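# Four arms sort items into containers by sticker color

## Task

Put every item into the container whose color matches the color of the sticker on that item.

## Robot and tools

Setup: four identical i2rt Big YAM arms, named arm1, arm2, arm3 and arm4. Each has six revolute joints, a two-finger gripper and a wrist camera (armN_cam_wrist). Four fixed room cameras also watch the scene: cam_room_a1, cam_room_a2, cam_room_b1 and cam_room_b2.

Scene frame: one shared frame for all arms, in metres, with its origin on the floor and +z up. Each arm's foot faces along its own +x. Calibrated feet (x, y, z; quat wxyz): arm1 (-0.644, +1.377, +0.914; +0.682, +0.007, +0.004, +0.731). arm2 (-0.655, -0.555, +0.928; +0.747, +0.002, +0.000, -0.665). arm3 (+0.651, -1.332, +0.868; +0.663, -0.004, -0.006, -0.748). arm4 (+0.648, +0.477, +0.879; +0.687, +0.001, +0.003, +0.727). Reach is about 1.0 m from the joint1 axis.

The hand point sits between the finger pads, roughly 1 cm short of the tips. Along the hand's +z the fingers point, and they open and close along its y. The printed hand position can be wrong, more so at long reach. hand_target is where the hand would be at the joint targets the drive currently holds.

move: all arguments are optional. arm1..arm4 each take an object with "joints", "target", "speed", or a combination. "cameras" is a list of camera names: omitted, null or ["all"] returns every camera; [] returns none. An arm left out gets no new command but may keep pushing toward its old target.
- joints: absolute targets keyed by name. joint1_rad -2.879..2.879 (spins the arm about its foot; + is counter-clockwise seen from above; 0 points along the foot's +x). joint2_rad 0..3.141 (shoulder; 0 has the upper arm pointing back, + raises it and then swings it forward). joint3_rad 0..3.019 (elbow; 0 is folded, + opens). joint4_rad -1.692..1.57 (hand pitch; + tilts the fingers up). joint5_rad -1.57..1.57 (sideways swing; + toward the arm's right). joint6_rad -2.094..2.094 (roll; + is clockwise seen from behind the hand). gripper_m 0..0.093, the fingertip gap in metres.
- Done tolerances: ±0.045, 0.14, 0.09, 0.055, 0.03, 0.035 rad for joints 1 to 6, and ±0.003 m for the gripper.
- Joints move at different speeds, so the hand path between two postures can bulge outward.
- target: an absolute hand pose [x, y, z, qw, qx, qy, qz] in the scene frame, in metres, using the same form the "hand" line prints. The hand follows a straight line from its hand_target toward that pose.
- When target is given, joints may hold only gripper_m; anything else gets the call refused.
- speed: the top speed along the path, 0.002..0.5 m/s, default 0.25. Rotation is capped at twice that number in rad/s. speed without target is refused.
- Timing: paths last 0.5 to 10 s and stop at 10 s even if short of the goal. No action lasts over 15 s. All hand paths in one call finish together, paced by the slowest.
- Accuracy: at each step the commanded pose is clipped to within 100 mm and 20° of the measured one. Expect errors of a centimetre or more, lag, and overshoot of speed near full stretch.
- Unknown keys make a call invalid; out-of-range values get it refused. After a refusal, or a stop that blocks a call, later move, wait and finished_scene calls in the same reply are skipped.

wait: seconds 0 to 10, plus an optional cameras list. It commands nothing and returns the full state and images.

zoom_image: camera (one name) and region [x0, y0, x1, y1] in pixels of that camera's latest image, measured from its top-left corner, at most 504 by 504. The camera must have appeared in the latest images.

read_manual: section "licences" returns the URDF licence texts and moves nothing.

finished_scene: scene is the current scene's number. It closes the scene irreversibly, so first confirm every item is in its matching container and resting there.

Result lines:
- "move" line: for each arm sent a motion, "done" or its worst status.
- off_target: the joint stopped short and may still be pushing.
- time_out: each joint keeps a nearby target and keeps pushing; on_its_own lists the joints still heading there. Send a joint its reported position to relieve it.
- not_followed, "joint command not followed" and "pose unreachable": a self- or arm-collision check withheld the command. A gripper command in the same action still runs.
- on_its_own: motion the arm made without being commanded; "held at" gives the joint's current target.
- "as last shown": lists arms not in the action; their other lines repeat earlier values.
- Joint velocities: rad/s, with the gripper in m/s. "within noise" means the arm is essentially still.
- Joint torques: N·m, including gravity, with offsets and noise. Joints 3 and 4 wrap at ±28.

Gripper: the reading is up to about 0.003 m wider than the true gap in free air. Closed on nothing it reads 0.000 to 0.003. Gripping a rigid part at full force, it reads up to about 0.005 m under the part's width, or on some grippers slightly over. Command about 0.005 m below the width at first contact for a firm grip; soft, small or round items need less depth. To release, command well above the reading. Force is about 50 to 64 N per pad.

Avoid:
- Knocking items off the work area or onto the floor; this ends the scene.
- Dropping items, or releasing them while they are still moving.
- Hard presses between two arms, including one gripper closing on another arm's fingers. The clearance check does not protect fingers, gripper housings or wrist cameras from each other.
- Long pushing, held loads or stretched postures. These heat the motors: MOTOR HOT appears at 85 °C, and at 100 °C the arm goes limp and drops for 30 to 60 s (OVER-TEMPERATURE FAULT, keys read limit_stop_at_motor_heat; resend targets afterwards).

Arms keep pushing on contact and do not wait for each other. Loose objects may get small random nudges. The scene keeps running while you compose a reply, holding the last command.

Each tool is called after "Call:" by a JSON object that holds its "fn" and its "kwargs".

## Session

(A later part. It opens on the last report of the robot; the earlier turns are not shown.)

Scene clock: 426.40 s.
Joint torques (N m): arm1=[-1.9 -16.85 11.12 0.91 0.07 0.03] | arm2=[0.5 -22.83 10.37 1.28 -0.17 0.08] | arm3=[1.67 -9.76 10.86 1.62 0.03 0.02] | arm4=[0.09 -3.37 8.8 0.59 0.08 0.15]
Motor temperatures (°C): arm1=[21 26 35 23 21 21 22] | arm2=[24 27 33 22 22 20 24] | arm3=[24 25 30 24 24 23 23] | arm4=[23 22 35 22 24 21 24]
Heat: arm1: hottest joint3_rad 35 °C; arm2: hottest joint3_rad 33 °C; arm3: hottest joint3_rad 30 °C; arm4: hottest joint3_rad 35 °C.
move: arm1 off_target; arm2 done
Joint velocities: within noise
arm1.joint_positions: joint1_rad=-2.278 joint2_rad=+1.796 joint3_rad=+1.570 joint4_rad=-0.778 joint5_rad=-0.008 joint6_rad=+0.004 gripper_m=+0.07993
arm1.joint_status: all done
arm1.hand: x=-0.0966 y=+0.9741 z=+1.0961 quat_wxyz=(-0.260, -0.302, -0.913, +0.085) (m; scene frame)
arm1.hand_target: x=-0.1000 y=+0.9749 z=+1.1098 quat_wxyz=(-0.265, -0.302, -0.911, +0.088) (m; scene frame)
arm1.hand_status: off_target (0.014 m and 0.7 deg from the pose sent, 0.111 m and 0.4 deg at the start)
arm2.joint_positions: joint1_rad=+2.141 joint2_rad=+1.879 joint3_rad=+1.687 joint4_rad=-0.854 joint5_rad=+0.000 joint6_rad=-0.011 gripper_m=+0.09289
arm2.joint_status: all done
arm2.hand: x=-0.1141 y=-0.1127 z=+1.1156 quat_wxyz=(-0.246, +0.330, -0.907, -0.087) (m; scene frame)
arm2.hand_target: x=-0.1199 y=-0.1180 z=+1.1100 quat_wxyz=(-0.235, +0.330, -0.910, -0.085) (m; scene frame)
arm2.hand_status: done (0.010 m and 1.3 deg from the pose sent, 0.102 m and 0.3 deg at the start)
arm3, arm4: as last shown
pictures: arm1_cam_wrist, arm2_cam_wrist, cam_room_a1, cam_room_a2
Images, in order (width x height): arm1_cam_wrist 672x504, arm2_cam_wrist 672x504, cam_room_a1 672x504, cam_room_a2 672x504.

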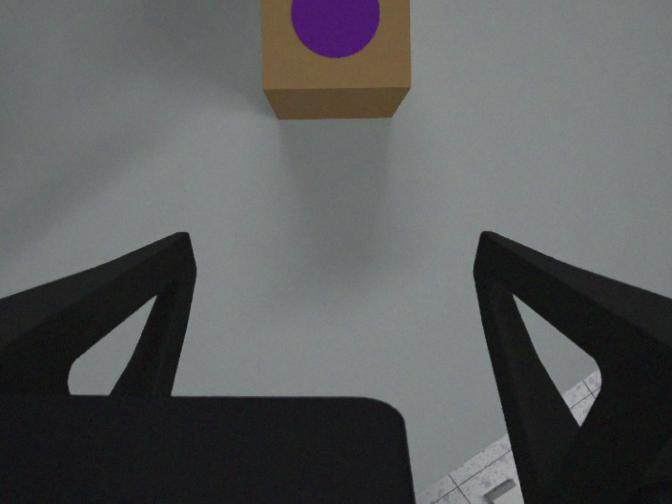

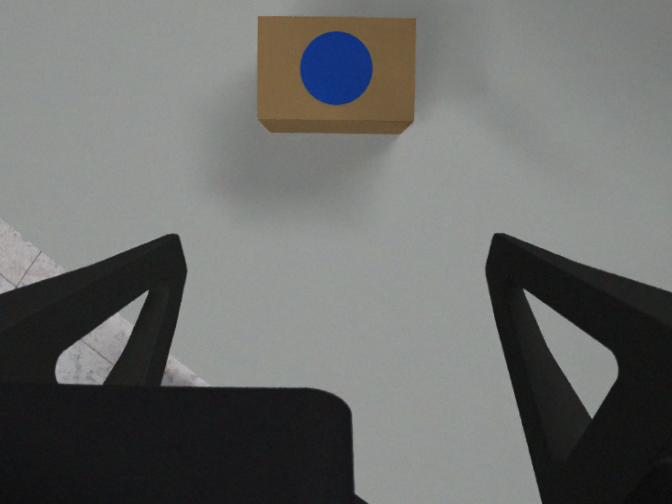

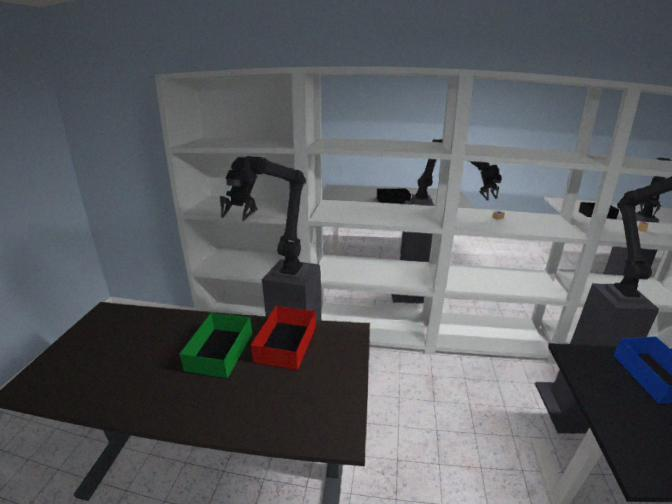

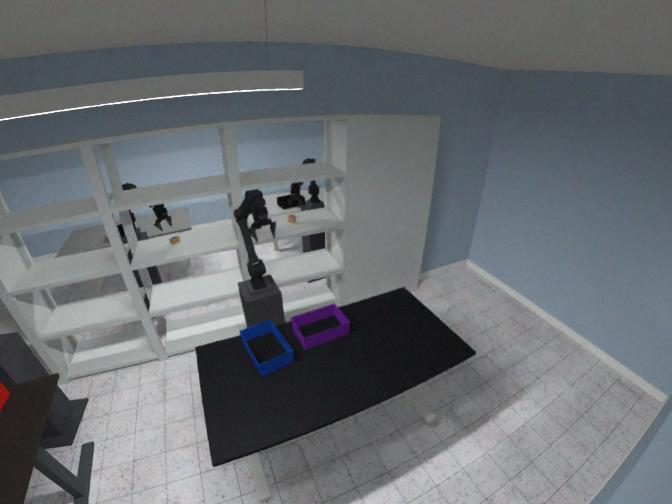

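Call:
{"fn": "move", "kwargs": {"arm1": {"target": [-0.36, 1.165, 1.14, 0.2654, 0.3028, 0.9126, -0.088], "speed": 0.2}, "arm2": {"target": [-0.38, -0.33, 1.13, 0.2355, -0.3303, 0.9104, 0.085], "speed": 0.2}, "arm4": {"joints": {"joint1_rad": 0.932}}, "cameras": []}}

Call:
{"fn": "move", "kwargs": {"arm1": {"joints": {"joint1_rad": 0.0, "joint2_rad": 0.9, "joint3_rad": 1.5, "joint4_rad": -1.5, "joint5_rad": 0, "joint6_rad": 0}}, "arm2": {"joints": {"joint1_rad": 0.0, "joint2_rad": 0.9, "joint3_rad": 1.5, "joint4_rad": -1.5, "joint5_rad": 0, "joint6_rad": 0}}, "cameras": ["arm4_cam_wrist"]}}

Scene clock: 438.80 s.
Joint torques (N m): arm1=[-2.84 -1.9 11.85 0.99 -0.05 -0.08] | arm2=[0.79 -6.36 10.77 1.26 -0.12 0.1] | arm3=[1.67 -9.82 10.88 1.66 0.03 0.02] | arm4=[1.14 -3.37 8.87 0.66 0.13 0.16]
Motor temperatures (°C): arm1=[21 26 35 23 21 21 22] | arm2=[24 28 33 22 22 20 24] | arm3=[24 25 30 24 24 23 23] | arm4=[23 22 35 22 24 21 24]
Heat: arm1: hottest joint3_rad 35 °C; arm2: hottest joint3_rad 33 °C; arm3: hottest joint3_rad 30 °C; arm4: hottest joint3_rad 35 °C.
move: arm1 done; arm2 off_target; arm4 done
Joint velocities: within noise
arm1.joint_positions: joint1_rad=-2.280 joint2_rad=+0.885 joint3_rad=+0.804 joint4_rad=-0.900 joint5_rad=-0.010 joint6_rad=+0.003 gripper_m=+0.07993
arm1.joint_status: not commanded
arm1.hand: x=-0.3571 y=+1.1675 z=+1.1401 quat_wxyz=(-0.270, -0.301, -0.911, +0.087) (m; scene frame)
arm1.hand_target: x=-0.3600 y=+1.1651 z=+1.1400 quat_wxyz=(-0.265, -0.302, -0.911, +0.088) (m; scene frame)
arm1.hand_status: done (0.004 m and 0.6 deg from the pose sent, 0.328 m and 0.7 deg at the start)
arm2.joint_positions: joint1_rad=+2.141 joint2_rad=+0.959 joint3_rad=+0.809 joint4_rad=-0.888 joint5_rad=+0.000 joint6_rad=-0.011 gripper_m=+0.09289
arm2.joint_status: not commanded
arm2.hand: x=-0.3747 y=-0.3264 z=+1.1399 quat_wxyz=(-0.250, +0.330, -0.906, -0.088) (m; scene frame)
arm2.hand_target: x=-0.3799 y=-0.3300 z=+1.1302 quat_wxyz=(-0.235, +0.330, -0.910, -0.085) (m; scene frame)
arm2.hand_status: off_target (0.012 m and 1.8 deg from the pose sent, 0.344 m and 1.3 deg at the start)
arm3: as last shown
arm4.joint_positions: joint1_rad=+0.928 joint2_rad=+0.900 joint3_rad=+1.488 joint4_rad=-1.490 joint5_rad=-0.001 joint6_rad=-0.011 gripper_m=+0.09406
arm4.joint_status: all done
arm4.hand: x=+0.3920 y=+0.6507 z=+1.3683 quat_wxyz=(-0.094, +0.905, -0.268, -0.316) (m; scene frame)
arm4.hand_target: x=+0.3934 y=+0.6487 z=+1.3721 quat_wxyz=(-0.092, +0.904, -0.272, -0.317) (m; scene frame)
arm4.hand_status: not commanded
pictures: none
No camera images: "cameras" was empty.

Scene clock: 440.90 s.
Joint torques (N m): arm1=[-1.26 -1.73 14.99 0.96 0.06 0.03] | arm2=[0.44 -4.89 14.87 1.37 -0.06 0.18] | arm3=[1.9 -9.76 10.88 1.63 0.02 0.02] | arm4=[0.79 -3.6 8.87 0.65 0.11 0.15]
Motor temperatures (°C): arm1=[21 26 35 23 21 21 22] | arm2=[24 28 33 22 22 20 24] | arm3=[24 25 30 24 24 23 23] | arm4=[23 22 35 22 24 21 24]
Heat: arm1: hottest joint3_rad 35 °C; arm2: hottest joint3_rad 33 °C; arm3: hottest joint3_rad 30 °C; arm4: hottest joint3_rad 35 °C.
move: arm1 done; arm2 done
Joint velocities: within noise
arm1.joint_positions: joint1_rad=-0.005 joint2_rad=+0.906 joint3_rad=+1.446 joint4_rad=-1.489 joint5_rad=-0.002 joint6_rad=+0.002 gripper_m=+0.07996
arm1.joint_status: all done
arm1.hand: x=-0.6561 y=+1.6880 z=+1.3818 quat_wxyz=(-0.204, +0.692, -0.654, -0.230) (m; scene frame)
arm1.hand_target: x=-0.6567 y=+1.6830 z=+1.4075 quat_wxyz=(-0.220, +0.688, -0.646, -0.247) (m; scene frame)
arm1.hand_status: not commanded
arm2.joint_positions: joint1_rad=+0.004 joint2_rad=+0.905 joint3_rad=+1.450 joint4_rad=-1.486 joint5_rad=+0.001 joint6_rad=-0.011 gripper_m=+0.09292
arm2.joint_status: all done
arm2.hand: x=-0.6189 y=-0.8672 z=+1.3967 quat_wxyz=(-0.230, -0.627, -0.715, +0.205) (m; scene frame)
arm2.hand_target: x=-0.6206 y=-0.8625 z=+1.4195 quat_wxyz=(-0.246, -0.628, -0.706, +0.217) (m; scene frame)
arm2.hand_status: not commanded
arm3, arm4: as last shown
pictures: arm4_cam_wrist
Images, in order (width x height): arm4_cam_wrist 672x504.

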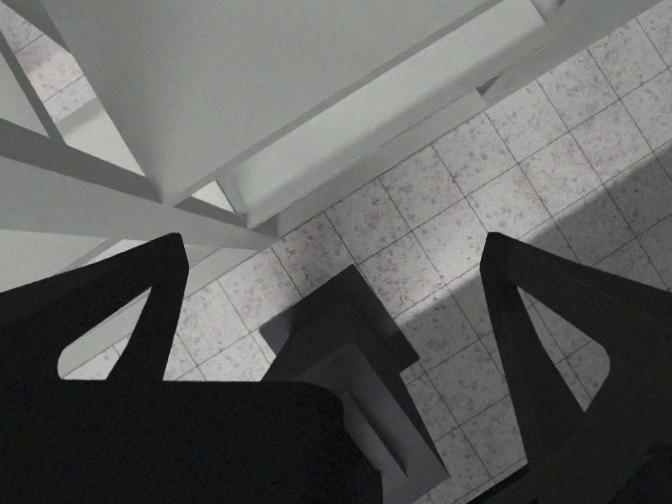

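Call:
{"fn": "move", "kwargs": {"arm4": {"target": [0.347, 0.675, 1.13, 0.1071, -0.8924, 0.2943, 0.3248], "speed": 0.2}, "cameras": []}}

Call:
{"fn": "move", "kwargs": {"arm4": {"target": [0.05, 0.87, 1.12, 0.1071, -0.8924, 0.2943, 0.3248], "speed": 0.15}, "cameras": ["arm4_cam_wrist", "cam_room_a2"]}}

Scene clock: 446.80 s.
Joint torques (N m): arm1=[-1.55 -1.73 14.79 0.85 0.05 0.02] | arm2=[0.44 -4.84 14.86 1.44 -0.05 0.17] | arm3=[1.73 -9.82 10.86 1.65 0.03 0.02] | arm4=[1.2 -3.66 9.62 1.59 0.25 0.14]
Motor temperatures (°C): arm1=[21 26 36 23 21 21 22] | arm2=[24 27 34 22 22 20 24] | arm3=[24 25 30 24 24 23 23] | arm4=[23 22 35 22 24 21 24]
Heat: arm1: hottest joint3_rad 36 °C; arm2: hottest joint3_rad 34 °C; arm3: hottest joint3_rad 30 °C; arm4: hottest joint3_rad 35 °C.
move: arm4 done
Joint velocities: within noise
arm1, arm2, arm3: as last shown
arm2.hand_target: x=-0.6206 y=-0.8626 z=+1.4196 quat_wxyz=(-0.246, -0.628, -0.706, +0.217) (m; scene frame)
arm4.joint_positions: joint1_rad=+0.959 joint2_rad=+0.837 joint3_rad=+0.791 joint4_rad=-0.841 joint5_rad=+0.059 joint6_rad=+0.052 gripper_m=+0.09406
arm4.joint_status: not commanded
arm4.hand: x=+0.3527 y=+0.6746 z=+1.1293 quat_wxyz=(-0.108, +0.895, -0.292, -0.319) (m; scene frame)
arm4.hand_target: x=+0.3471 y=+0.6749 z=+1.1301 quat_wxyz=(-0.107, +0.892, -0.294, -0.325) (m; scene frame)
arm4.hand_status: done (0.006 m and 0.8 deg from the pose sent, 0.244 m and 3.8 deg at the start)
pictures: none
No camera images: "cameras" was empty.

Scene clock: 449.77 s.
Joint torques (N m): arm1=[-1.14 -1.14 15.06 1.01 0.09 0.01] | arm2=[0.5 -4.89 14.84 1.42 -0.06 0.18] | arm3=[1.73 -9.93 10.89 1.66 0.03 0.03] | arm4=[0.67 -18.55 13.24 0.57 -0.02 0.02]
Motor temperatures (°C): arm1=[21 26 37 23 21 21 22] | arm2=[24 27 34 22 22 20 24] | arm3=[24 25 30 24 24 23 23] | arm4=[23 22 36 22 24 21 24]
Heat: arm1: hottest joint3_rad 37 °C; arm2: hottest joint3_rad 34 °C; arm3: hottest joint3_rad 30 °C; arm4: hottest joint3_rad 36 °C.
move: arm4 off_target
Joint velocities: within noise
arm1, arm2, arm3: as last shown
arm4.joint_positions: joint1_rad=+0.957 joint2_rad=+1.789 joint3_rad=+1.618 joint4_rad=-0.721 joint5_rad=+0.053 joint6_rad=+0.052 gripper_m=+0.09406
arm4.joint_status: not commanded
arm4.hand: x=+0.0595 y=+0.8570 z=+1.1094 quat_wxyz=(-0.105, +0.896, -0.292, -0.317) (m; scene frame)
arm4.hand_target: x=+0.0509 y=+0.8696 z=+1.1200 quat_wxyz=(-0.107, +0.892, -0.294, -0.325) (m; scene frame)
arm4.hand_status: off_target (0.019 m and 1.0 deg from the pose sent, 0.360 m and 0.8 deg at the start)
pictures: arm4_cam_wrist, cam_room_a2
Images, in order (width x height): arm4_cam_wrist 672x504, cam_room_a2 672x504.

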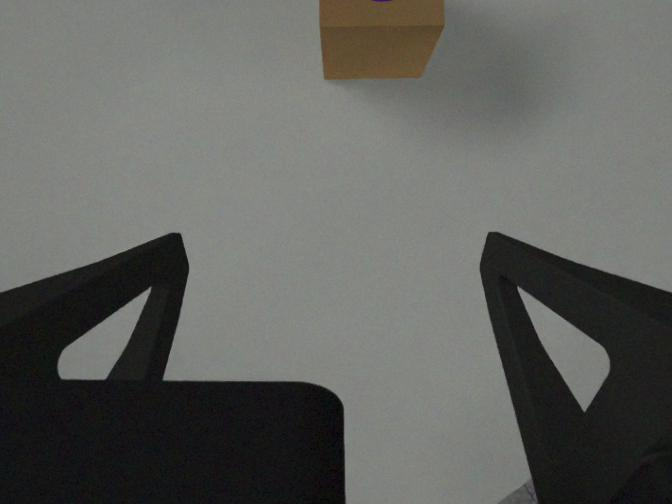

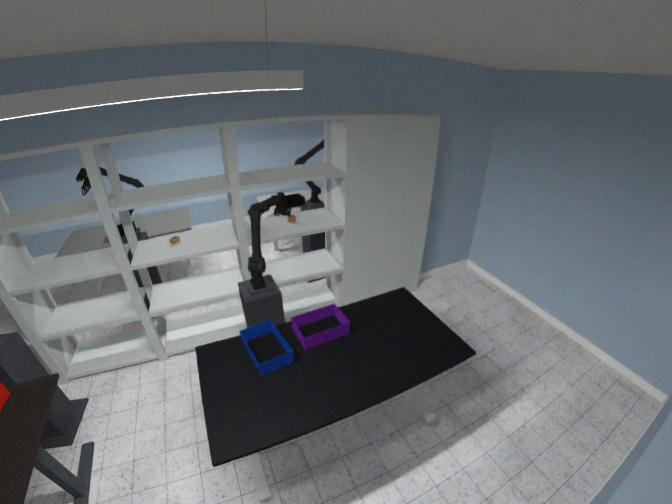

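Call:
{"fn": "move", "kwargs": {"arm4": {"target": [-0.007, 0.935, 1.105, 0.1071, -0.8924, 0.2943, 0.3248], "speed": 0.1}, "cameras": ["arm4_cam_wrist"]}}

Scene clock: 460.57 s.
Joint torques (N m): arm1=[-1.73 -1.32 14.87 0.98 0.09 -0.02] | arm2=[0.5 -4.89 14.83 1.4 -0.05 0.18] | arm3=[1.79 -9.76 10.88 1.68 0.02 0.02] | arm4=[0.62 -21.83 13.59 0.55 -0.01 -0.09]
Motor temperatures (°C): arm1=[21 26 38 23 21 21 22] | arm2=[24 27 35 22 22 20 23] | arm3=[24 25 30 24 24 23 23] | arm4=[23 23 38 22 24 21 24]
Heat: arm1: hottest joint3_rad 38 °C; arm2: hottest joint3_rad 35 °C; arm3: hottest joint3_rad 30 °C; arm4: hottest joint3_rad 38 °C.
move: arm4 off_target
Joint velocities: within noise
arm1, arm2: as last shown
arm3.joint_positions: joint1_rad=+1.521 joint2_rad=+1.201 joint3_rad=+1.580 joint4_rad=-1.105 joint5_rad=+0.000 joint6_rad=-0.007 gripper_m=+0.09402
arm3.joint_status: not commanded
arm3.hand: x=+1.1305 y=-1.4080 z=+1.3550 quat_wxyz=(-0.409, -0.072, -0.909, +0.042) (m; scene frame)
arm3.hand_target: x=+1.1318 y=-1.4038 z=+1.3676 quat_wxyz=(-0.422, -0.070, -0.903, +0.040) (m; scene frame)
arm3.hand_status: not commanded
arm4.joint_positions: joint1_rad=+0.920 joint2_rad=+2.025 joint3_rad=+1.944 joint4_rad=-0.807 joint5_rad=+0.030 joint6_rad=+0.037 gripper_m=+0.09406
arm4.joint_status: not commanded
arm4.hand: x=+0.0020 y=+0.9225 z=+1.1002 quat_wxyz=(-0.104, +0.893, -0.298, -0.320) (m; scene frame)
arm4.hand_target: x=-0.0061 y=+0.9345 z=+1.1048 quat_wxyz=(-0.107, +0.892, -0.294, -0.326) (m; scene frame)
arm4.hand_status: off_target (0.016 m and 0.9 deg from the pose sent, 0.103 m and 1.1 deg at the start)
pictures: arm4_cam_wrist
Images, in order (width x height): arm4_cam_wrist 672x504.

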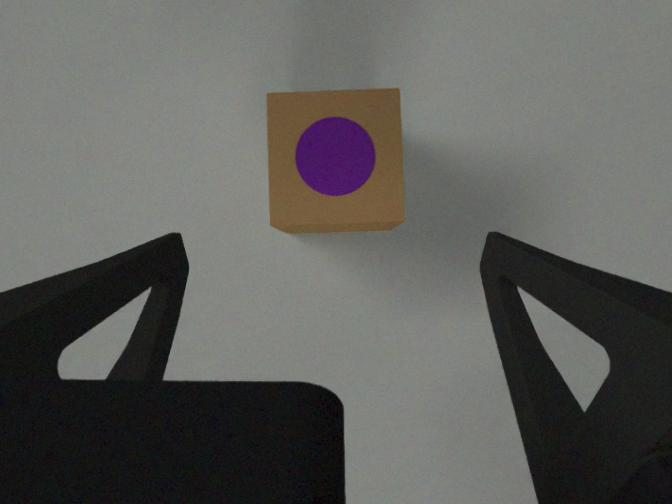

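Call:
{"fn": "move", "kwargs": {"arm4": {"target": [-0.036, 0.957, 1.04, 0.1071, -0.8924, 0.2943, 0.3248], "speed": 0.08, "joints": {"gripper_m": 0.08}}, "cameras": ["arm4_cam_wrist"]}}

Scene clock: 468.23 s.
Joint torques (N m): arm1=[-1.08 -1.79 14.98 1.21 0.1 -0.02] | arm2=[0.5 -4.95 14.84 1.39 -0.05 0.18] | arm3=[1.79 -9.93 10.86 1.66 0.02 0.01] | arm4=[0.38 -23.53 13.33 1.58 -0.01 -0.11]
Motor temperatures (°C): arm1=[21 26 39 23 21 21 22] | arm2=[24 27 36 22 22 20 23] | arm3=[24 25 30 24 24 23 23] | arm4=[23 23 38 22 24 21 24]
Heat: arm1: hottest joint3_rad 39 °C; arm2: hottest joint3_rad 36 °C; arm3: hottest joint3_rad 30 °C; arm4: hottest joint3_rad 38 °C.
move: arm4 off_target
Joint velocities: within noise
arm1, arm2, arm3: as last shown
arm4.joint_positions: joint1_rad=+0.919 joint2_rad=+2.158 joint3_rad=+2.003 joint4_rad=-0.756 joint5_rad=+0.029 joint6_rad=+0.035 gripper_m=+0.08012
arm4.joint_status: all done
arm4.hand: x=-0.0242 y=+0.9402 z=+1.0361 quat_wxyz=(-0.101, +0.897, -0.298, -0.309) (m; scene frame)
arm4.hand_target: x=-0.0346 y=+0.9561 z=+1.0402 quat_wxyz=(-0.107, +0.892, -0.294, -0.325) (m; scene frame)
arm4.hand_status: off_target (0.021 m and 2.0 deg from the pose sent, 0.079 m and 0.9 deg at the start)
pictures: arm4_cam_wrist
Images, in order (width x height): arm4_cam_wrist 672x504.

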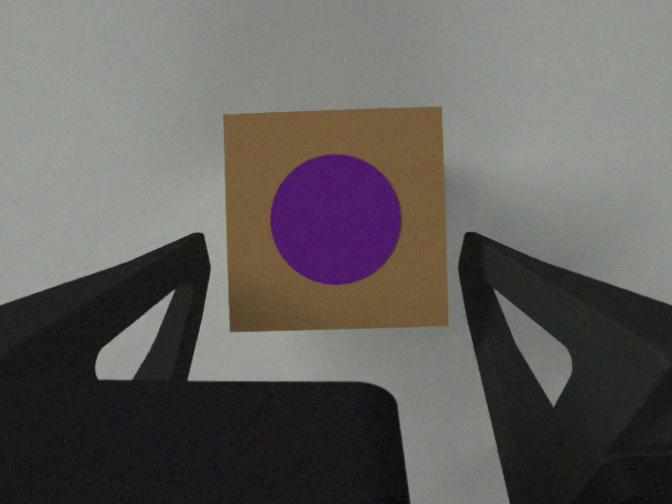

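Call:
{"fn": "move", "kwargs": {"arm4": {"target": [-0.047, 0.965, 1.038, 0.1071, -0.8924, 0.2943, 0.3248], "speed": 0.05, "joints": {"gripper_m": 0.07}}, "cameras": []}}

Call:
{"fn": "move", "kwargs": {"arm4": {"joints": {"gripper_m": 0.045}}, "cameras": ["arm4_cam_wrist"]}}

Scene clock: 475.57 s.
Joint torques (N m): arm1=[-1.14 -1.61 14.98 1.02 0.1 0.02] | arm2=[0.44 -4.84 14.86 1.4 -0.05 0.18] | arm3=[1.61 -9.82 10.84 1.65 0.03 0.03] | arm4=[0.21 -23.71 13.41 0.68 -0.02 -0.1]
Motor temperatures (°C): arm1=[21 26 39 23 21 21 22] | arm2=[24 26 36 22 22 20 23] | arm3=[24 25 30 24 24 23 23] | arm4=[23 24 40 22 24 21 24]
Heat: arm1: hottest joint3_rad 39 °C; arm2: hottest joint3_rad 36 °C; arm3: hottest joint3_rad 30 °C; arm4: hottest joint3_rad 40 °C.
move: arm4 off_target
Joint velocities: within noise
arm1, arm2, arm3: as last shown
arm4.joint_positions: joint1_rad=+0.919 joint2_rad=+2.202 joint3_rad=+2.079 joint4_rad=-0.758 joint5_rad=+0.028 joint6_rad=+0.034 gripper_m=+0.07012
arm4.joint_status: all done
arm4.hand: x=-0.0402 y=+0.9513 z=+1.0407 quat_wxyz=(-0.104, +0.892, -0.297, -0.323) (m; scene frame)
arm4.hand_target: x=-0.0460 y=+0.9644 z=+1.0378 quat_wxyz=(-0.107, +0.892, -0.294, -0.326) (m; scene frame)
arm4.hand_status: off_target (0.016 m and 0.5 deg from the pose sent, 0.034 m and 2.1 deg at the start)
pictures: none
No camera images: "cameras" was empty.

Scene clock: 476.07 s.
Joint torques (N m): arm1=[-1.14 -1.38 14.94 1.02 0.05 -0.01] | arm2=[0.44 -5.01 14.84 1.42 -0.05 0.18] | arm3=[1.85 -9.99 10.85 1.65 0.04 0.02] | arm4=[0.15 -23.71 13.39 0.62 0 -0.07]
Motor temperatures (°C): arm1=[21 26 39 23 21 21 22] | arm2=[24 26 36 22 22 20 23] | arm3=[24 25 30 24 24 23 23] | arm4=[23 24 40 22 24 21 24]
Heat: arm1: hottest joint3_rad 39 °C; arm2: hottest joint3_rad 36 °C; arm3: hottest joint3_rad 30 °C; arm4: hottest joint3_rad 40 °C.
move: arm4 off_target
Joint velocities: within noise
arm1, arm2, arm3: as last shown
arm4.joint_positions: joint1_rad=+0.918 joint2_rad=+2.202 joint3_rad=+2.080 joint4_rad=-0.758 joint5_rad=+0.028 joint6_rad=+0.031 gripper_m=+0.05321
arm4.joint_status: gripper_m off_target (ended at +0.05325, target +0.04500)
arm4.hand: x=-0.0402 y=+0.9517 z=+1.0408 quat_wxyz=(-0.105, +0.893, -0.296, -0.323) (m; scene frame)
arm4.hand_target: x=-0.0461 y=+0.9644 z=+1.0377 quat_wxyz=(-0.107, +0.892, -0.294, -0.325) (m; scene frame)
arm4.hand_status: not commanded
pictures: arm4_cam_wrist
Images, in order (width x height): arm4_cam_wrist 672x504.

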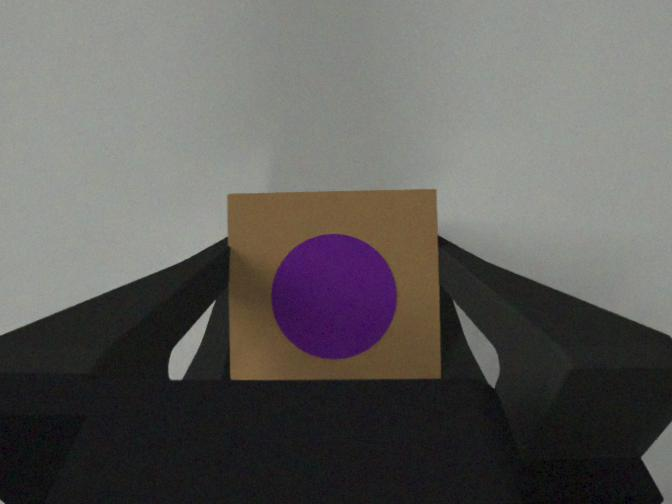

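Call:
{"fn": "move", "kwargs": {"arm4": {"target": [-0.03, 0.952, 1.10, 0.1071, -0.8924, 0.2943, 0.3248], "speed": 0.1}, "cameras": ["arm4_cam_wrist"]}}

Call:
{"fn": "move", "kwargs": {"arm4": {"target": [0.347, 0.675, 1.14, 0.1071, -0.8924, 0.2943, 0.3248], "speed": 0.15}, "cameras": ["arm4_cam_wrist"]}}

Call:
{"fn": "move", "kwargs": {"arm4": {"joints": {"joint2_rad": 0.9, "joint3_rad": 1.5, "joint4_rad": -1.5, "joint5_rad": 0, "joint6_rad": 0}}, "cameras": []}}

Call:
{"fn": "move", "kwargs": {"arm4": {"joints": {"joint1_rad": -1.112}}, "cameras": ["arm4_cam_wrist", "cam_room_a2"]}}

Scene clock: 495.47 s.
Joint torques (N m): arm1=[-1.26 -1.49 14.94 0.94 0.06 0.01] | arm2=[0.38 -4.89 14.83 1.43 -0.05 0.19] | arm3=[1.85 -9.76 10.91 1.62 0.03 0.02] | arm4=[0.79 -28.51 13.3 0.58 0.04 -0.03]
Motor temperatures (°C): arm1=[21 25 40 23 21 21 22] | arm2=[24 26 37 22 22 20 23] | arm3=[24 25 30 24 24 23 23] | arm4=[23 26 40 22 24 21 25]
Heat: arm1: hottest joint3_rad 40 °C; arm2: hottest joint3_rad 37 °C; arm3: hottest joint3_rad 30 °C; arm4: hottest joint3_rad 40 °C.
move: arm4 off_target
Joint velocities: within noise
arm1, arm2, arm3: as last shown
arm4.joint_positions: joint1_rad=+0.918 joint2_rad=+2.171 joint3_rad=+2.090 joint4_rad=-0.858 joint5_rad=+0.028 joint6_rad=+0.031 gripper_m=+0.05322
arm4.joint_status: not commanded
arm4.hand: x=-0.0249 y=+0.9414 z=+1.0559 quat_wxyz=(-0.097, +0.902, -0.298, -0.296) (m; scene frame)
arm4.hand_target: x=-0.0283 y=+0.9507 z=+1.1001 quat_wxyz=(-0.108, +0.892, -0.294, -0.325) (m; scene frame)
arm4.hand_status: off_target (0.046 m and 3.7 deg from the pose sent, 0.060 m and 0.4 deg at the start)
pictures: arm4_cam_wrist
Images, in order (width x height): arm4_cam_wrist 672x504.

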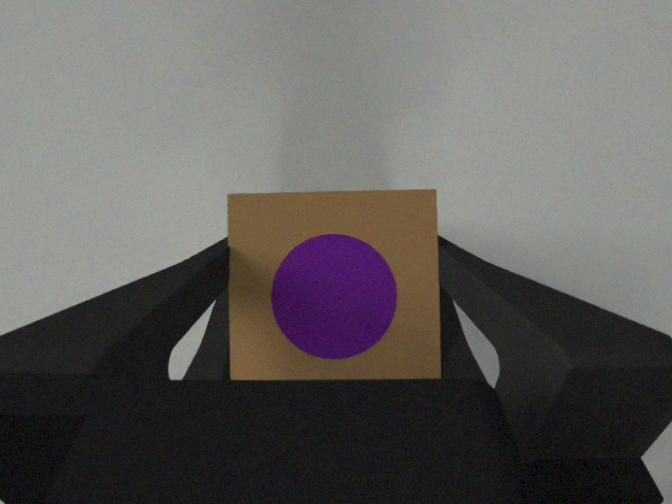

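Scene clock: 499.13 s.
Joint torques (N m): arm1=[-1.44 -1.55 14.84 0.9 0.09 0.04] | arm2=[0.38 -4.89 14.9 1.43 -0.05 0.18] | arm3=[1.79 -9.76 10.88 1.62 0.03 0.03] | arm4=[1.79 -4.78 9.33 0.72 0.25 0.2]
Motor temperatures (°C): arm1=[21 25 41 23 21 21 22] | arm2=[24 26 37 22 22 20 23] | arm3=[24 25 30 24 24 23 23] | arm4=[23 26 40 22 24 21 25]
Heat: arm1: hottest joint3_rad 41 °C; arm2: hottest joint3_rad 37 °C; arm3: hottest joint3_rad 30 °C; arm4: hottest joint3_rad 40 °C.
move: arm4 done
Joint velocities: within noise
arm1.joint_positions: joint1_rad=-0.005 joint2_rad=+0.906 joint3_rad=+1.446 joint4_rad=-1.489 joint5_rad=-0.002 joint6_rad=+0.002 gripper_m=+0.07996
arm1.joint_status: not commanded
arm1.hand: x=-0.6561 y=+1.6880 z=+1.3818 quat_wxyz=(-0.204, +0.692, -0.654, -0.230) (m; scene frame)
arm1.hand_target: x=-0.6567 y=+1.6830 z=+1.4075 quat_wxyz=(-0.220, +0.688, -0.646, -0.247) (m; scene frame)
arm1.hand_status: not commanded
arm2.joint_positions: joint1_rad=+0.004 joint2_rad=+0.905 joint3_rad=+1.450 joint4_rad=-1.486 joint5_rad=+0.001 joint6_rad=-0.011 gripper_m=+0.09292
arm2.joint_status: not commanded
arm2.hand: x=-0.6189 y=-0.8672 z=+1.3967 quat_wxyz=(-0.230, -0.627, -0.715, +0.205) (m; scene frame)
arm2.hand_target: x=-0.6206 y=-0.8626 z=+1.4196 quat_wxyz=(-0.246, -0.628, -0.706, +0.217) (m; scene frame)
arm2.hand_status: not commanded
arm3: as last shown
arm4.joint_positions: joint1_rad=+0.959 joint2_rad=+0.847 joint3_rad=+0.820 joint4_rad=-0.840 joint5_rad=+0.059 joint6_rad=+0.052 gripper_m=+0.05322
arm4.joint_status: not commanded
arm4.hand: x=+0.3466 y=+0.6786 z=+1.1415 quat_wxyz=(-0.110, +0.892, -0.291, -0.328) (m; scene frame)
arm4.hand_target: x=+0.3470 y=+0.6752 z=+1.1401 quat_wxyz=(-0.107, +0.892, -0.294, -0.325) (m; scene frame)
arm4.hand_status: done (0.004 m and 0.6 deg from the pose sent, 0.465 m and 3.7 deg at the start)
pictures: arm4_cam_wrist
Images, in order (width x height): arm4_cam_wrist 672x504.

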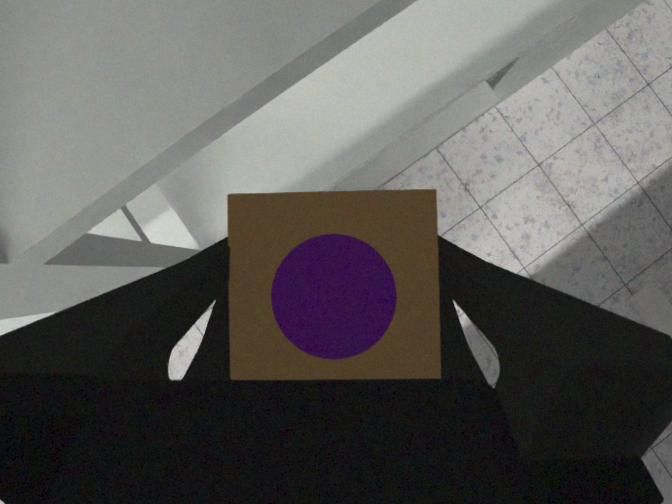

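Scene clock: 500.50 s.
Joint torques (N m): arm1=[-1.14 -1.44 14.82 0.87 0.05 0.01] | arm2=[0.5 -5.01 14.87 1.42 -0.05 0.17] | arm3=[1.79 -9.7 10.85 1.65 0.04 0.02] | arm4=[1.67 -2.78 11.02 0.65 -0.05 -0.11]
Motor temperatures (°C): arm1=[21 25 41 23 21 21 22] | arm2=[24 26 37 22 22 20 23] | arm3=[24 25 30 24 24 23 23] | arm4=[23 26 40 22 24 21 26]
Heat: arm1: hottest joint3_rad 41 °C; arm2: hottest joint3_rad 37 °C; arm3: hottest joint3_rad 30 °C; arm4: hottest joint3_rad 40 °C.
move: arm4 done
Joint velocities: within noise
arm1, arm2, arm3: as last shown
arm4.joint_positions: joint1_rad=+0.959 joint2_rad=+0.893 joint3_rad=+1.459 joint4_rad=-1.490 joint5_rad=+0.003 joint6_rad=+0.014 gripper_m=+0.05322
arm4.joint_status: all done
arm4.hand: x=+0.3890 y=+0.6421 z=+1.3566 quat_wxyz=(-0.084, +0.909, -0.267, -0.308) (m; scene frame)
arm4.hand_target: x=+0.3875 y=+0.6393 z=+1.3722 quat_wxyz=(-0.087, +0.909, -0.256, -0.319) (m; scene frame)
arm4.hand_status: not commanded
pictures: none
No camera images: "cameras" was empty.

Scene clock: 502.50 s.
Joint torques (N m): arm1=[-1.67 -1.49 14.99 0.94 0.11 0.02] | arm2=[0.5 -4.84 14.87 1.4 -0.06 0.18] | arm3=[1.73 -9.82 10.85 1.62 0.03 0.02] | arm4=[0.44 -3.31 10.99 0.51 0.07 -0.09]
Motor temperatures (°C): arm1=[21 25 41 23 21 21 22] | arm2=[24 26 38 22 22 20 23] | arm3=[24 25 30 24 24 23 23] | arm4=[23 26 40 22 24 21 26]
Heat: arm1: hottest joint3_rad 41 °C; arm2: hottest joint3_rad 38 °C; arm3: hottest joint3_rad 30 °C; arm4: hottest joint3_rad 40 °C.
move: arm4 done
Joint velocities: within noise
arm1, arm2, arm3: as last shown
arm4.joint_positions: joint1_rad=-1.109 joint2_rad=+0.901 joint3_rad=+1.459 joint4_rad=-1.491 joint5_rad=+0.001 joint6_rad=+0.012 gripper_m=+0.05332
arm4.joint_status: all done
arm4.hand: x=+0.9201 y=+0.6321 z=+1.3520 quat_wxyz=(-0.301, +0.238, -0.920, -0.081) (m; scene frame)
arm4.hand_target: x=+0.9181 y=+0.6302 z=+1.3697 quat_wxyz=(-0.316, +0.241, -0.914, -0.083) (m; scene frame)
arm4.hand_status: not commanded
pictures: arm4_cam_wrist, cam_room_a2
Images, in order (width x height): arm4_cam_wrist 672x504, cam_room_a2 672x504.

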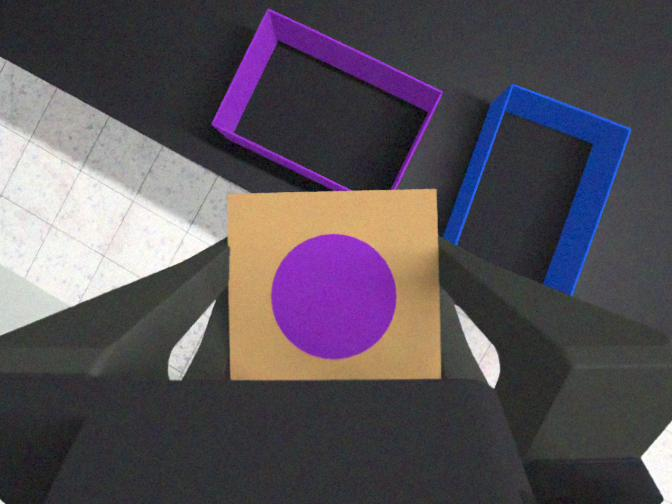

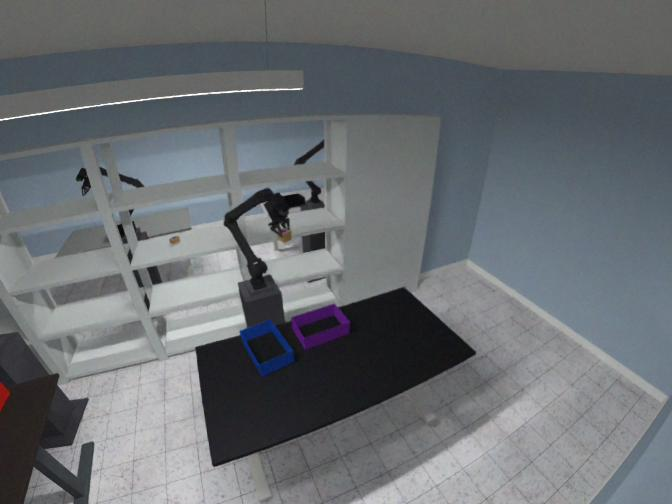

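Call:
{"fn": "move", "kwargs": {"arm4": {"target": [1.11, 0.742, 0.95, 0.1681, -0.2466, 0.9533, 0.0435], "speed": 0.2}, "cameras": ["arm4_cam_wrist", "cam_room_a2"]}}

Scene clock: 513.27 s.
Joint torques (N m): arm1=[-1.32 -1.26 14.87 1.01 0.06 0] | arm2=[0.5 -4.89 14.84 1.42 -0.06 0.18] | arm3=[1.85 -9.76 10.86 1.62 0.02 0.01] | arm4=[0.21 -15.56 10.85 1.18 0.23 0.07]
Motor temperatures (°C): arm1=[21 25 41 23 21 21 22] | arm2=[24 26 38 22 22 20 23] | arm3=[24 25 30 24 24 23 23] | arm4=[23 25 41 22 24 21 26]
Heat: arm1: hottest joint3_rad 41 °C; arm2: hottest joint3_rad 38 °C; arm3: hottest joint3_rad 30 °C; arm4: hottest joint3_rad 41 °C.
move: arm4 off_target
Joint velocities: within noise
arm1, arm2: as last shown
arm3.joint_positions: joint1_rad=+1.521 joint2_rad=+1.201 joint3_rad=+1.580 joint4_rad=-1.105 joint5_rad=+0.000 joint6_rad=-0.007 gripper_m=+0.09402
arm3.joint_status: not commanded
arm3.hand: x=+1.1305 y=-1.4080 z=+1.3550 quat_wxyz=(-0.409, -0.072, -0.909, +0.042) (m; scene frame)
arm3.hand_target: x=+1.1318 y=-1.4038 z=+1.3676 quat_wxyz=(-0.422, -0.070, -0.903, +0.040) (m; scene frame)
arm3.hand_status: not commanded
arm4.joint_positions: joint1_rad=-1.109 joint2_rad=+1.647 joint3_rad=+1.057 joint4_rad=-0.687 joint5_rad=+0.002 joint6_rad=+0.012 gripper_m=+0.05332
arm4.joint_status: not commanded
arm4.hand: x=+1.0888 y=+0.7279 z=+0.9310 quat_wxyz=(-0.139, +0.248, -0.958, -0.036) (m; scene frame)
arm4.hand_target: x=+1.1089 y=+0.7413 z=+0.9508 quat_wxyz=(-0.168, +0.246, -0.953, -0.044) (m; scene frame)
arm4.hand_status: off_target (0.032 m and 3.5 deg from the pose sent, 0.458 m and 16.3 deg at the start)
pictures: arm4_cam_wrist, cam_room_a2
Images, in order (width x height): arm4_cam_wrist 672x504, cam_room_a2 672x504.

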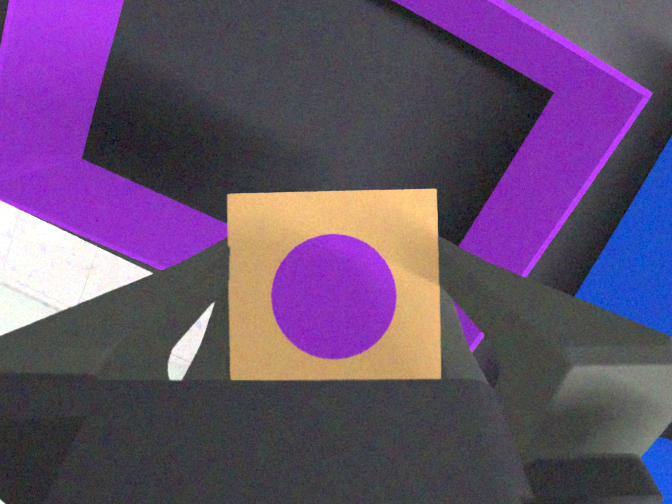

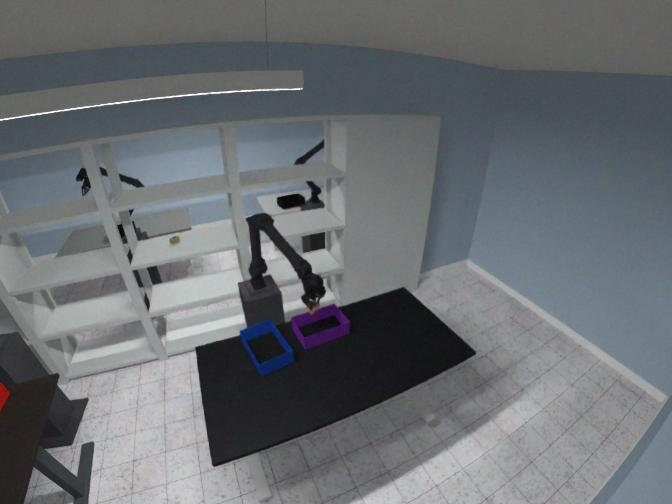

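Call:
{"fn": "move", "kwargs": {"arm4": {"target": [1.119, 0.762, 0.83, 0.1681, -0.2466, 0.9533, 0.0435], "speed": 0.12}, "cameras": ["arm4_cam_wrist", "cam_room_a2"]}}

Scene clock: 523.90 s.
Joint torques (N m): arm1=[-1.32 -1.67 14.91 0.98 0.05 -0.02] | arm2=[0.38 -4.84 14.87 1.4 -0.05 0.17] | arm3=[1.79 -9.88 10.88 1.61 0.03 0.03] | arm4=[1.2 -16.79 6.8 1.11 0.22 0.15]
Motor temperatures (°C): arm1=[21 25 41 23 21 21 22] | arm2=[24 25 38 22 22 20 23] | arm3=[24 25 30 24 24 23 23] | arm4=[23 24 41 22 24 21 26]
Heat: arm1: hottest joint3_rad 41 °C; arm2: hottest joint3_rad 38 °C; arm3: hottest joint3_rad 30 °C; arm4: hottest joint3_rad 41 °C.
move: arm4 done
Joint velocities: within noise
arm1, arm2, arm3: as last shown
arm4.joint_positions: joint1_rad=-1.087 joint2_rad=+1.883 joint3_rad=+1.057 joint4_rad=-0.400 joint5_rad=+0.010 joint6_rad=+0.026 gripper_m=+0.05332
arm4.joint_status: not commanded
arm4.hand: x=+1.1157 y=+0.7556 z=+0.8336 quat_wxyz=(-0.163, +0.250, -0.953, -0.042) (m; scene frame)
arm4.hand_target: x=+1.1189 y=+0.7620 z=+0.8301 quat_wxyz=(-0.168, +0.247, -0.953, -0.044) (m; scene frame)
arm4.hand_status: done (0.008 m and 0.7 deg from the pose sent, 0.111 m and 3.5 deg at the start)
pictures: arm4_cam_wrist, cam_room_a2
Images, in order (width x height): arm4_cam_wrist 672x504, cam_room_a2 672x504.

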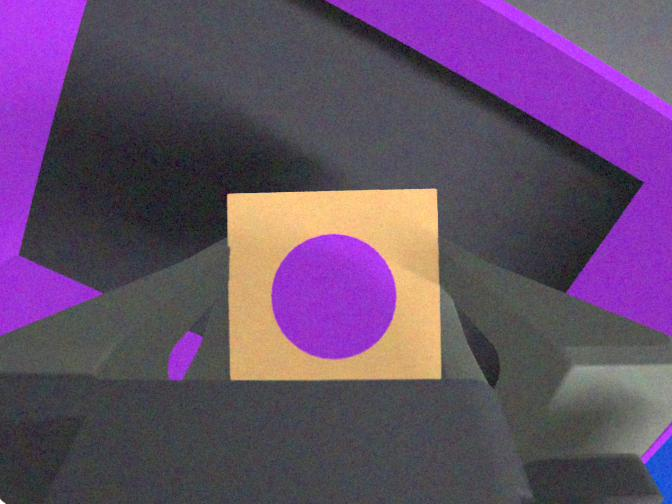

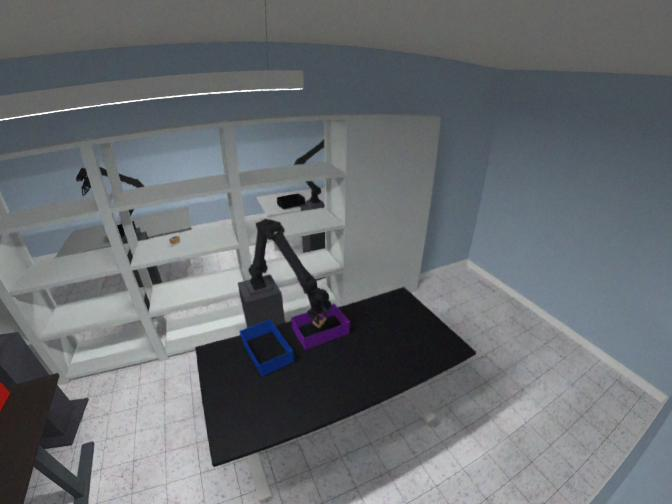

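Call:
{"fn": "move", "kwargs": {"arm4": {"target": [1.13, 0.766, 0.76, 0.1681, -0.2466, 0.9533, 0.0435], "speed": 0.08}, "cameras": ["arm4_cam_wrist", "cam_room_a2"]}}

Call:
{"fn": "zoom_image", "kwargs": {"camera": "cam_room_a2", "region": [230, 200, 400, 390]}}

Scene clock: 532.07 s.
Joint torques (N m): arm1=[-1.03 -1.08 14.9 0.98 0.03 0] | arm2=[0.56 -4.84 14.86 1.4 -0.05 0.18] | arm3=[1.61 -9.76 10.89 1.66 0.04 0.03] | arm4=[0.73 -16.09 7.5 0.95 0.15 0.16]
Motor temperatures (°C): arm1=[21 25 41 23 21 21 22] | arm2=[24 25 38 22 22 20 23] | arm3=[24 25 30 24 24 23 23] | arm4=[23 25 40 22 24 21 26]
Heat: arm1: hottest joint3_rad 41 °C; arm2: hottest joint3_rad 38 °C; arm3: hottest joint3_rad 30 °C; arm4: hottest joint3_rad 40 °C.
move: arm4 off_target
Joint velocities: within noise
arm1, arm2, arm3: as last shown
arm4.joint_positions: joint1_rad=-1.087 joint2_rad=+2.032 joint3_rad=+1.063 joint4_rad=-0.255 joint5_rad=+0.010 joint6_rad=+0.026 gripper_m=+0.05332
arm4.joint_status: not commanded
arm4.hand: x=+1.1209 y=+0.7587 z=+0.7690 quat_wxyz=(-0.164, +0.250, -0.953, -0.042) (m; scene frame)
arm4.hand_target: x=+1.1294 y=+0.7657 z=+0.7603 quat_wxyz=(-0.168, +0.247, -0.953, -0.044) (m; scene frame)
arm4.hand_status: off_target (0.015 m and 0.6 deg from the pose sent, 0.076 m and 0.7 deg at the start)
pictures: arm4_cam_wrist, cam_room_a2
Images, in order (width x height): arm4_cam_wrist 672x504, cam_room_a2 672x504.

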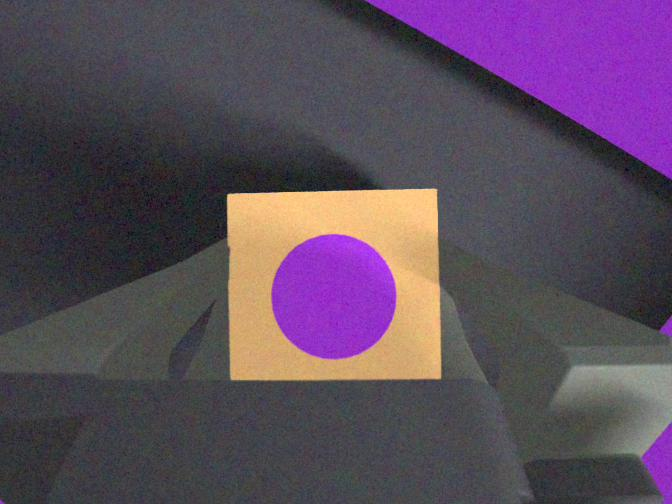

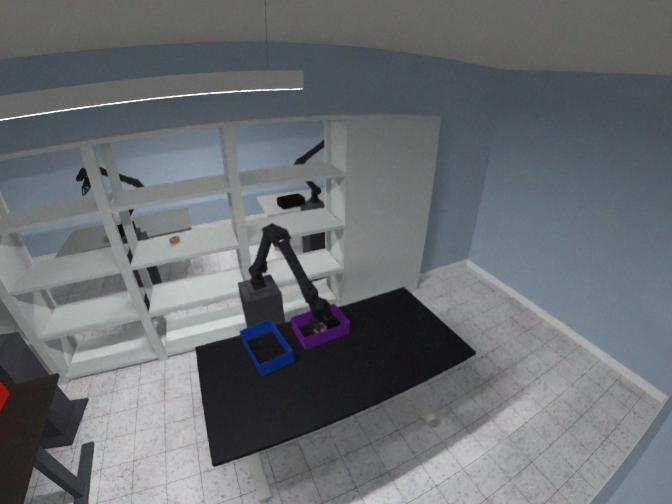

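Scaled by 2.653.

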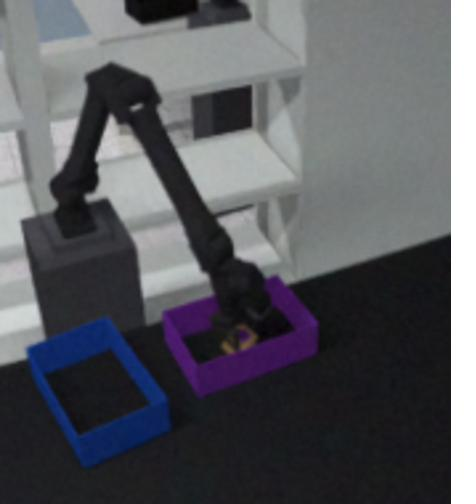

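Call:
{"fn": "move", "kwargs": {"arm4": {"target": [1.13, 0.766, 0.735, 0.1681, -0.2466, 0.9533, 0.0435], "speed": 0.05}, "cameras": ["arm4_cam_wrist"]}}

Call:
{"fn": "move", "kwargs": {"arm4": {"target": [1.13, 0.766, 0.715, 0.1681, -0.2466, 0.9533, 0.0435], "speed": 0.05}, "cameras": ["arm4_cam_wrist"]}}

Scene clock: 538.70 s.
Joint torques (N m): arm1=[-1.14 -1.2 14.86 1.06 0.04 0.03] | arm2=[0.38 -4.78 14.84 1.4 -0.05 0.17] | arm3=[1.67 -9.7 10.85 1.66 0.03 0.02] | arm4=[1.32 -13.39 6.31 0.84 0.15 0.12]
Motor temperatures (°C): arm1=[21 25 42 23 21 21 22] | arm2=[23 25 38 22 22 20 23] | arm3=[24 25 30 24 24 23 23] | arm4=[23 25 38 22 24 21 26]
Heat: arm1: hottest joint3_rad 42 °C; arm2: hottest joint3_rad 38 °C; arm3: hottest joint3_rad 30 °C; arm4: hottest joint3_rad 38 °C.
move: arm4 off_target
Joint velocities: within noise
arm1, arm2, arm3: as last shown
arm4.joint_positions: joint1_rad=-1.087 joint2_rad=+2.053 joint3_rad=+1.079 joint4_rad=-0.197 joint5_rad=+0.011 joint6_rad=+0.026 gripper_m=+0.05332
arm4.joint_status: not commanded
arm4.hand: x=+1.1356 y=+0.7674 z=+0.7681 quat_wxyz=(-0.190, +0.248, -0.949, -0.049) (m; scene frame)
arm4.hand_target: x=+1.1281 y=+0.7649 z=+0.7365 quat_wxyz=(-0.168, +0.247, -0.953, -0.043) (m; scene frame)
arm4.hand_status: off_target (0.034 m and 2.6 deg from the pose sent, 0.036 m and 0.6 deg at the start)
pictures: arm4_cam_wrist
Images, in order (width x height): arm4_cam_wrist 672x504.

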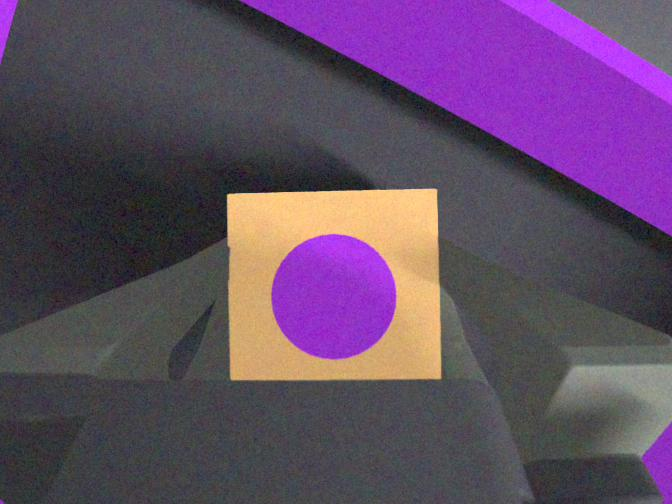

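Scene clock: 539.67 s.
Joint torques (N m): arm1=[-0.73 -0.97 14.91 0.91 0.08 -0.04] | arm2=[0.44 -4.84 14.86 1.39 -0.05 0.18] | arm3=[1.79 -9.82 10.86 1.69 0.03 0.02] | arm4=[1.26 -11.58 5.46 0.8 0.15 0.11]
Motor temperatures (°C): arm1=[21 25 42 23 21 21 22] | arm2=[23 25 38 22 22 20 23] | arm3=[24 25 30 24 24 23 23] | arm4=[23 25 38 22 24 21 26]
Heat: arm1: hottest joint3_rad 42 °C; arm2: hottest joint3_rad 38 °C; arm3: hottest joint3_rad 30 °C; arm4: hottest joint3_rad 38 °C.
move: arm4 off_target
Joint velocities: within noise
arm1, arm2, arm3: as last shown
arm4.joint_positions: joint1_rad=-1.087 joint2_rad=+2.069 joint3_rad=+1.092 joint4_rad=-0.151 joint5_rad=+0.012 joint6_rad=+0.026 gripper_m=+0.05332
arm4.joint_status: not commanded
arm4.hand: x=+1.1470 y=+0.7741 z=+0.7673 quat_wxyz=(-0.209, +0.247, -0.944, -0.055) (m; scene frame)
arm4.hand_target: x=+1.1267 y=+0.7638 z=+0.7190 quat_wxyz=(-0.168, +0.247, -0.953, -0.043) (m; scene frame)
arm4.hand_status: off_target (0.056 m and 5.0 deg from the pose sent, 0.053 m and 2.6 deg at the start)
pictures: arm4_cam_wrist
Images, in order (width x height): arm4_cam_wrist 672x504.

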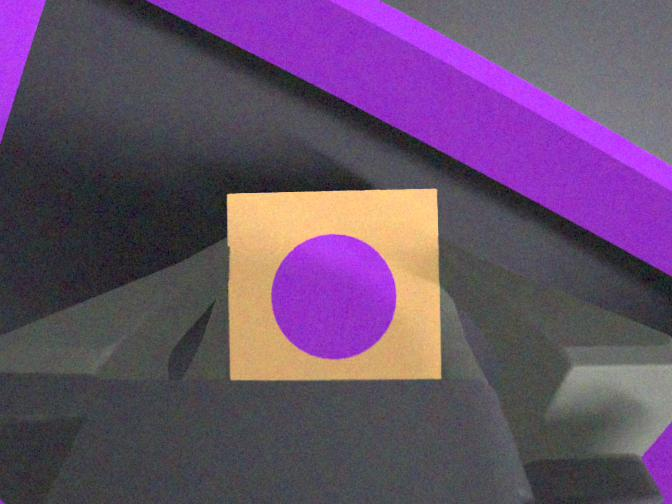

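Call:
{"fn": "move", "kwargs": {"arm4": {"target": [1.145, 0.772, 0.767, 0.2, -0.247, 0.945, 0.053], "speed": 0.05}, "cameras": ["arm4_cam_wrist"]}}

Scene clock: 567.73 s.
Joint torques (N m): arm1=[-0.67 -2.02 14.87 0.88 0.1 0.03] | arm2=[0.56 -4.78 14.84 1.42 -0.06 0.18] | arm3=[1.73 -9.76 10.88 1.68 0.03 0.02] | arm4=[0.91 -19.31 5.53 0.12 0.01 0.05]
Motor temperatures (°C): arm1=[21 24 42 23 21 21 22] | arm2=[23 25 39 22 22 20 23] | arm3=[24 25 31 24 24 23 23] | arm4=[23 24 34 22 24 21 26]
Heat: arm1: hottest joint3_rad 42 °C; arm2: hottest joint3_rad 39 °C; arm3: hottest joint3_rad 31 °C; arm4: hottest joint3_rad 34 °C.
move: arm4 done
Joint velocities: within noise
arm1.joint_positions: joint1_rad=-0.005 joint2_rad=+0.906 joint3_rad=+1.446 joint4_rad=-1.489 joint5_rad=-0.002 joint6_rad=+0.002 gripper_m=+0.07996
arm1.joint_status: not commanded
arm1.hand: x=-0.6561 y=+1.6880 z=+1.3818 quat_wxyz=(-0.204, +0.692, -0.654, -0.230) (m; scene frame)
arm1.hand_target: x=-0.6567 y=+1.6830 z=+1.4075 quat_wxyz=(-0.220, +0.688, -0.646, -0.247) (m; scene frame)
arm1.hand_status: not commanded
arm2.joint_positions: joint1_rad=+0.004 joint2_rad=+0.905 joint3_rad=+1.450 joint4_rad=-1.486 joint5_rad=+0.001 joint6_rad=-0.011 gripper_m=+0.09292
arm2.joint_status: not commanded
arm2.hand: x=-0.6189 y=-0.8672 z=+1.3967 quat_wxyz=(-0.230, -0.627, -0.715, +0.205) (m; scene frame)
arm2.hand_target: x=-0.6206 y=-0.8626 z=+1.4196 quat_wxyz=(-0.246, -0.628, -0.706, +0.217) (m; scene frame)
arm2.hand_status: not commanded
arm3: as last shown
arm4.joint_positions: joint1_rad=-1.087 joint2_rad=+2.066 joint3_rad=+1.092 joint4_rad=-0.156 joint5_rad=+0.012 joint6_rad=+0.026 gripper_m=+0.05332
arm4.joint_status: not commanded
arm4.hand: x=+1.1467 y=+0.7739 z=+0.7687 quat_wxyz=(-0.209, +0.247, -0.945, -0.055) (m; scene frame)
arm4.hand_target: x=+1.1451 y=+0.7721 z=+0.7671 quat_wxyz=(-0.201, +0.247, -0.946, -0.053) (m; scene frame)
arm4.hand_status: done (0.003 m and 1.0 deg from the pose sent, 0.003 m and 1.1 deg at the start)
pictures: arm4_cam_wrist
Images, in order (width x height): arm4_cam_wrist 672x504.

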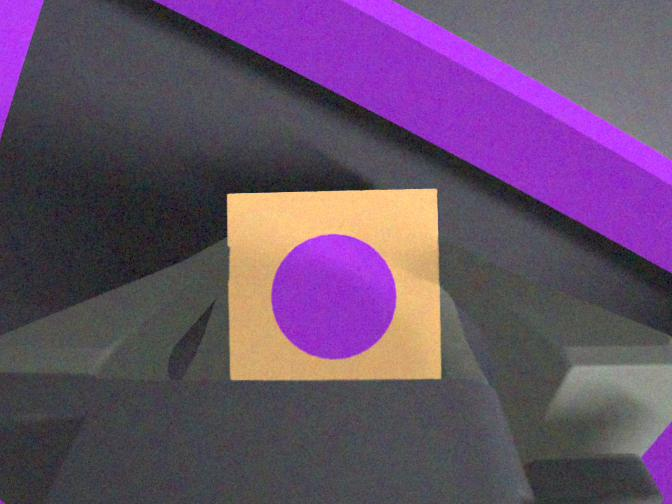

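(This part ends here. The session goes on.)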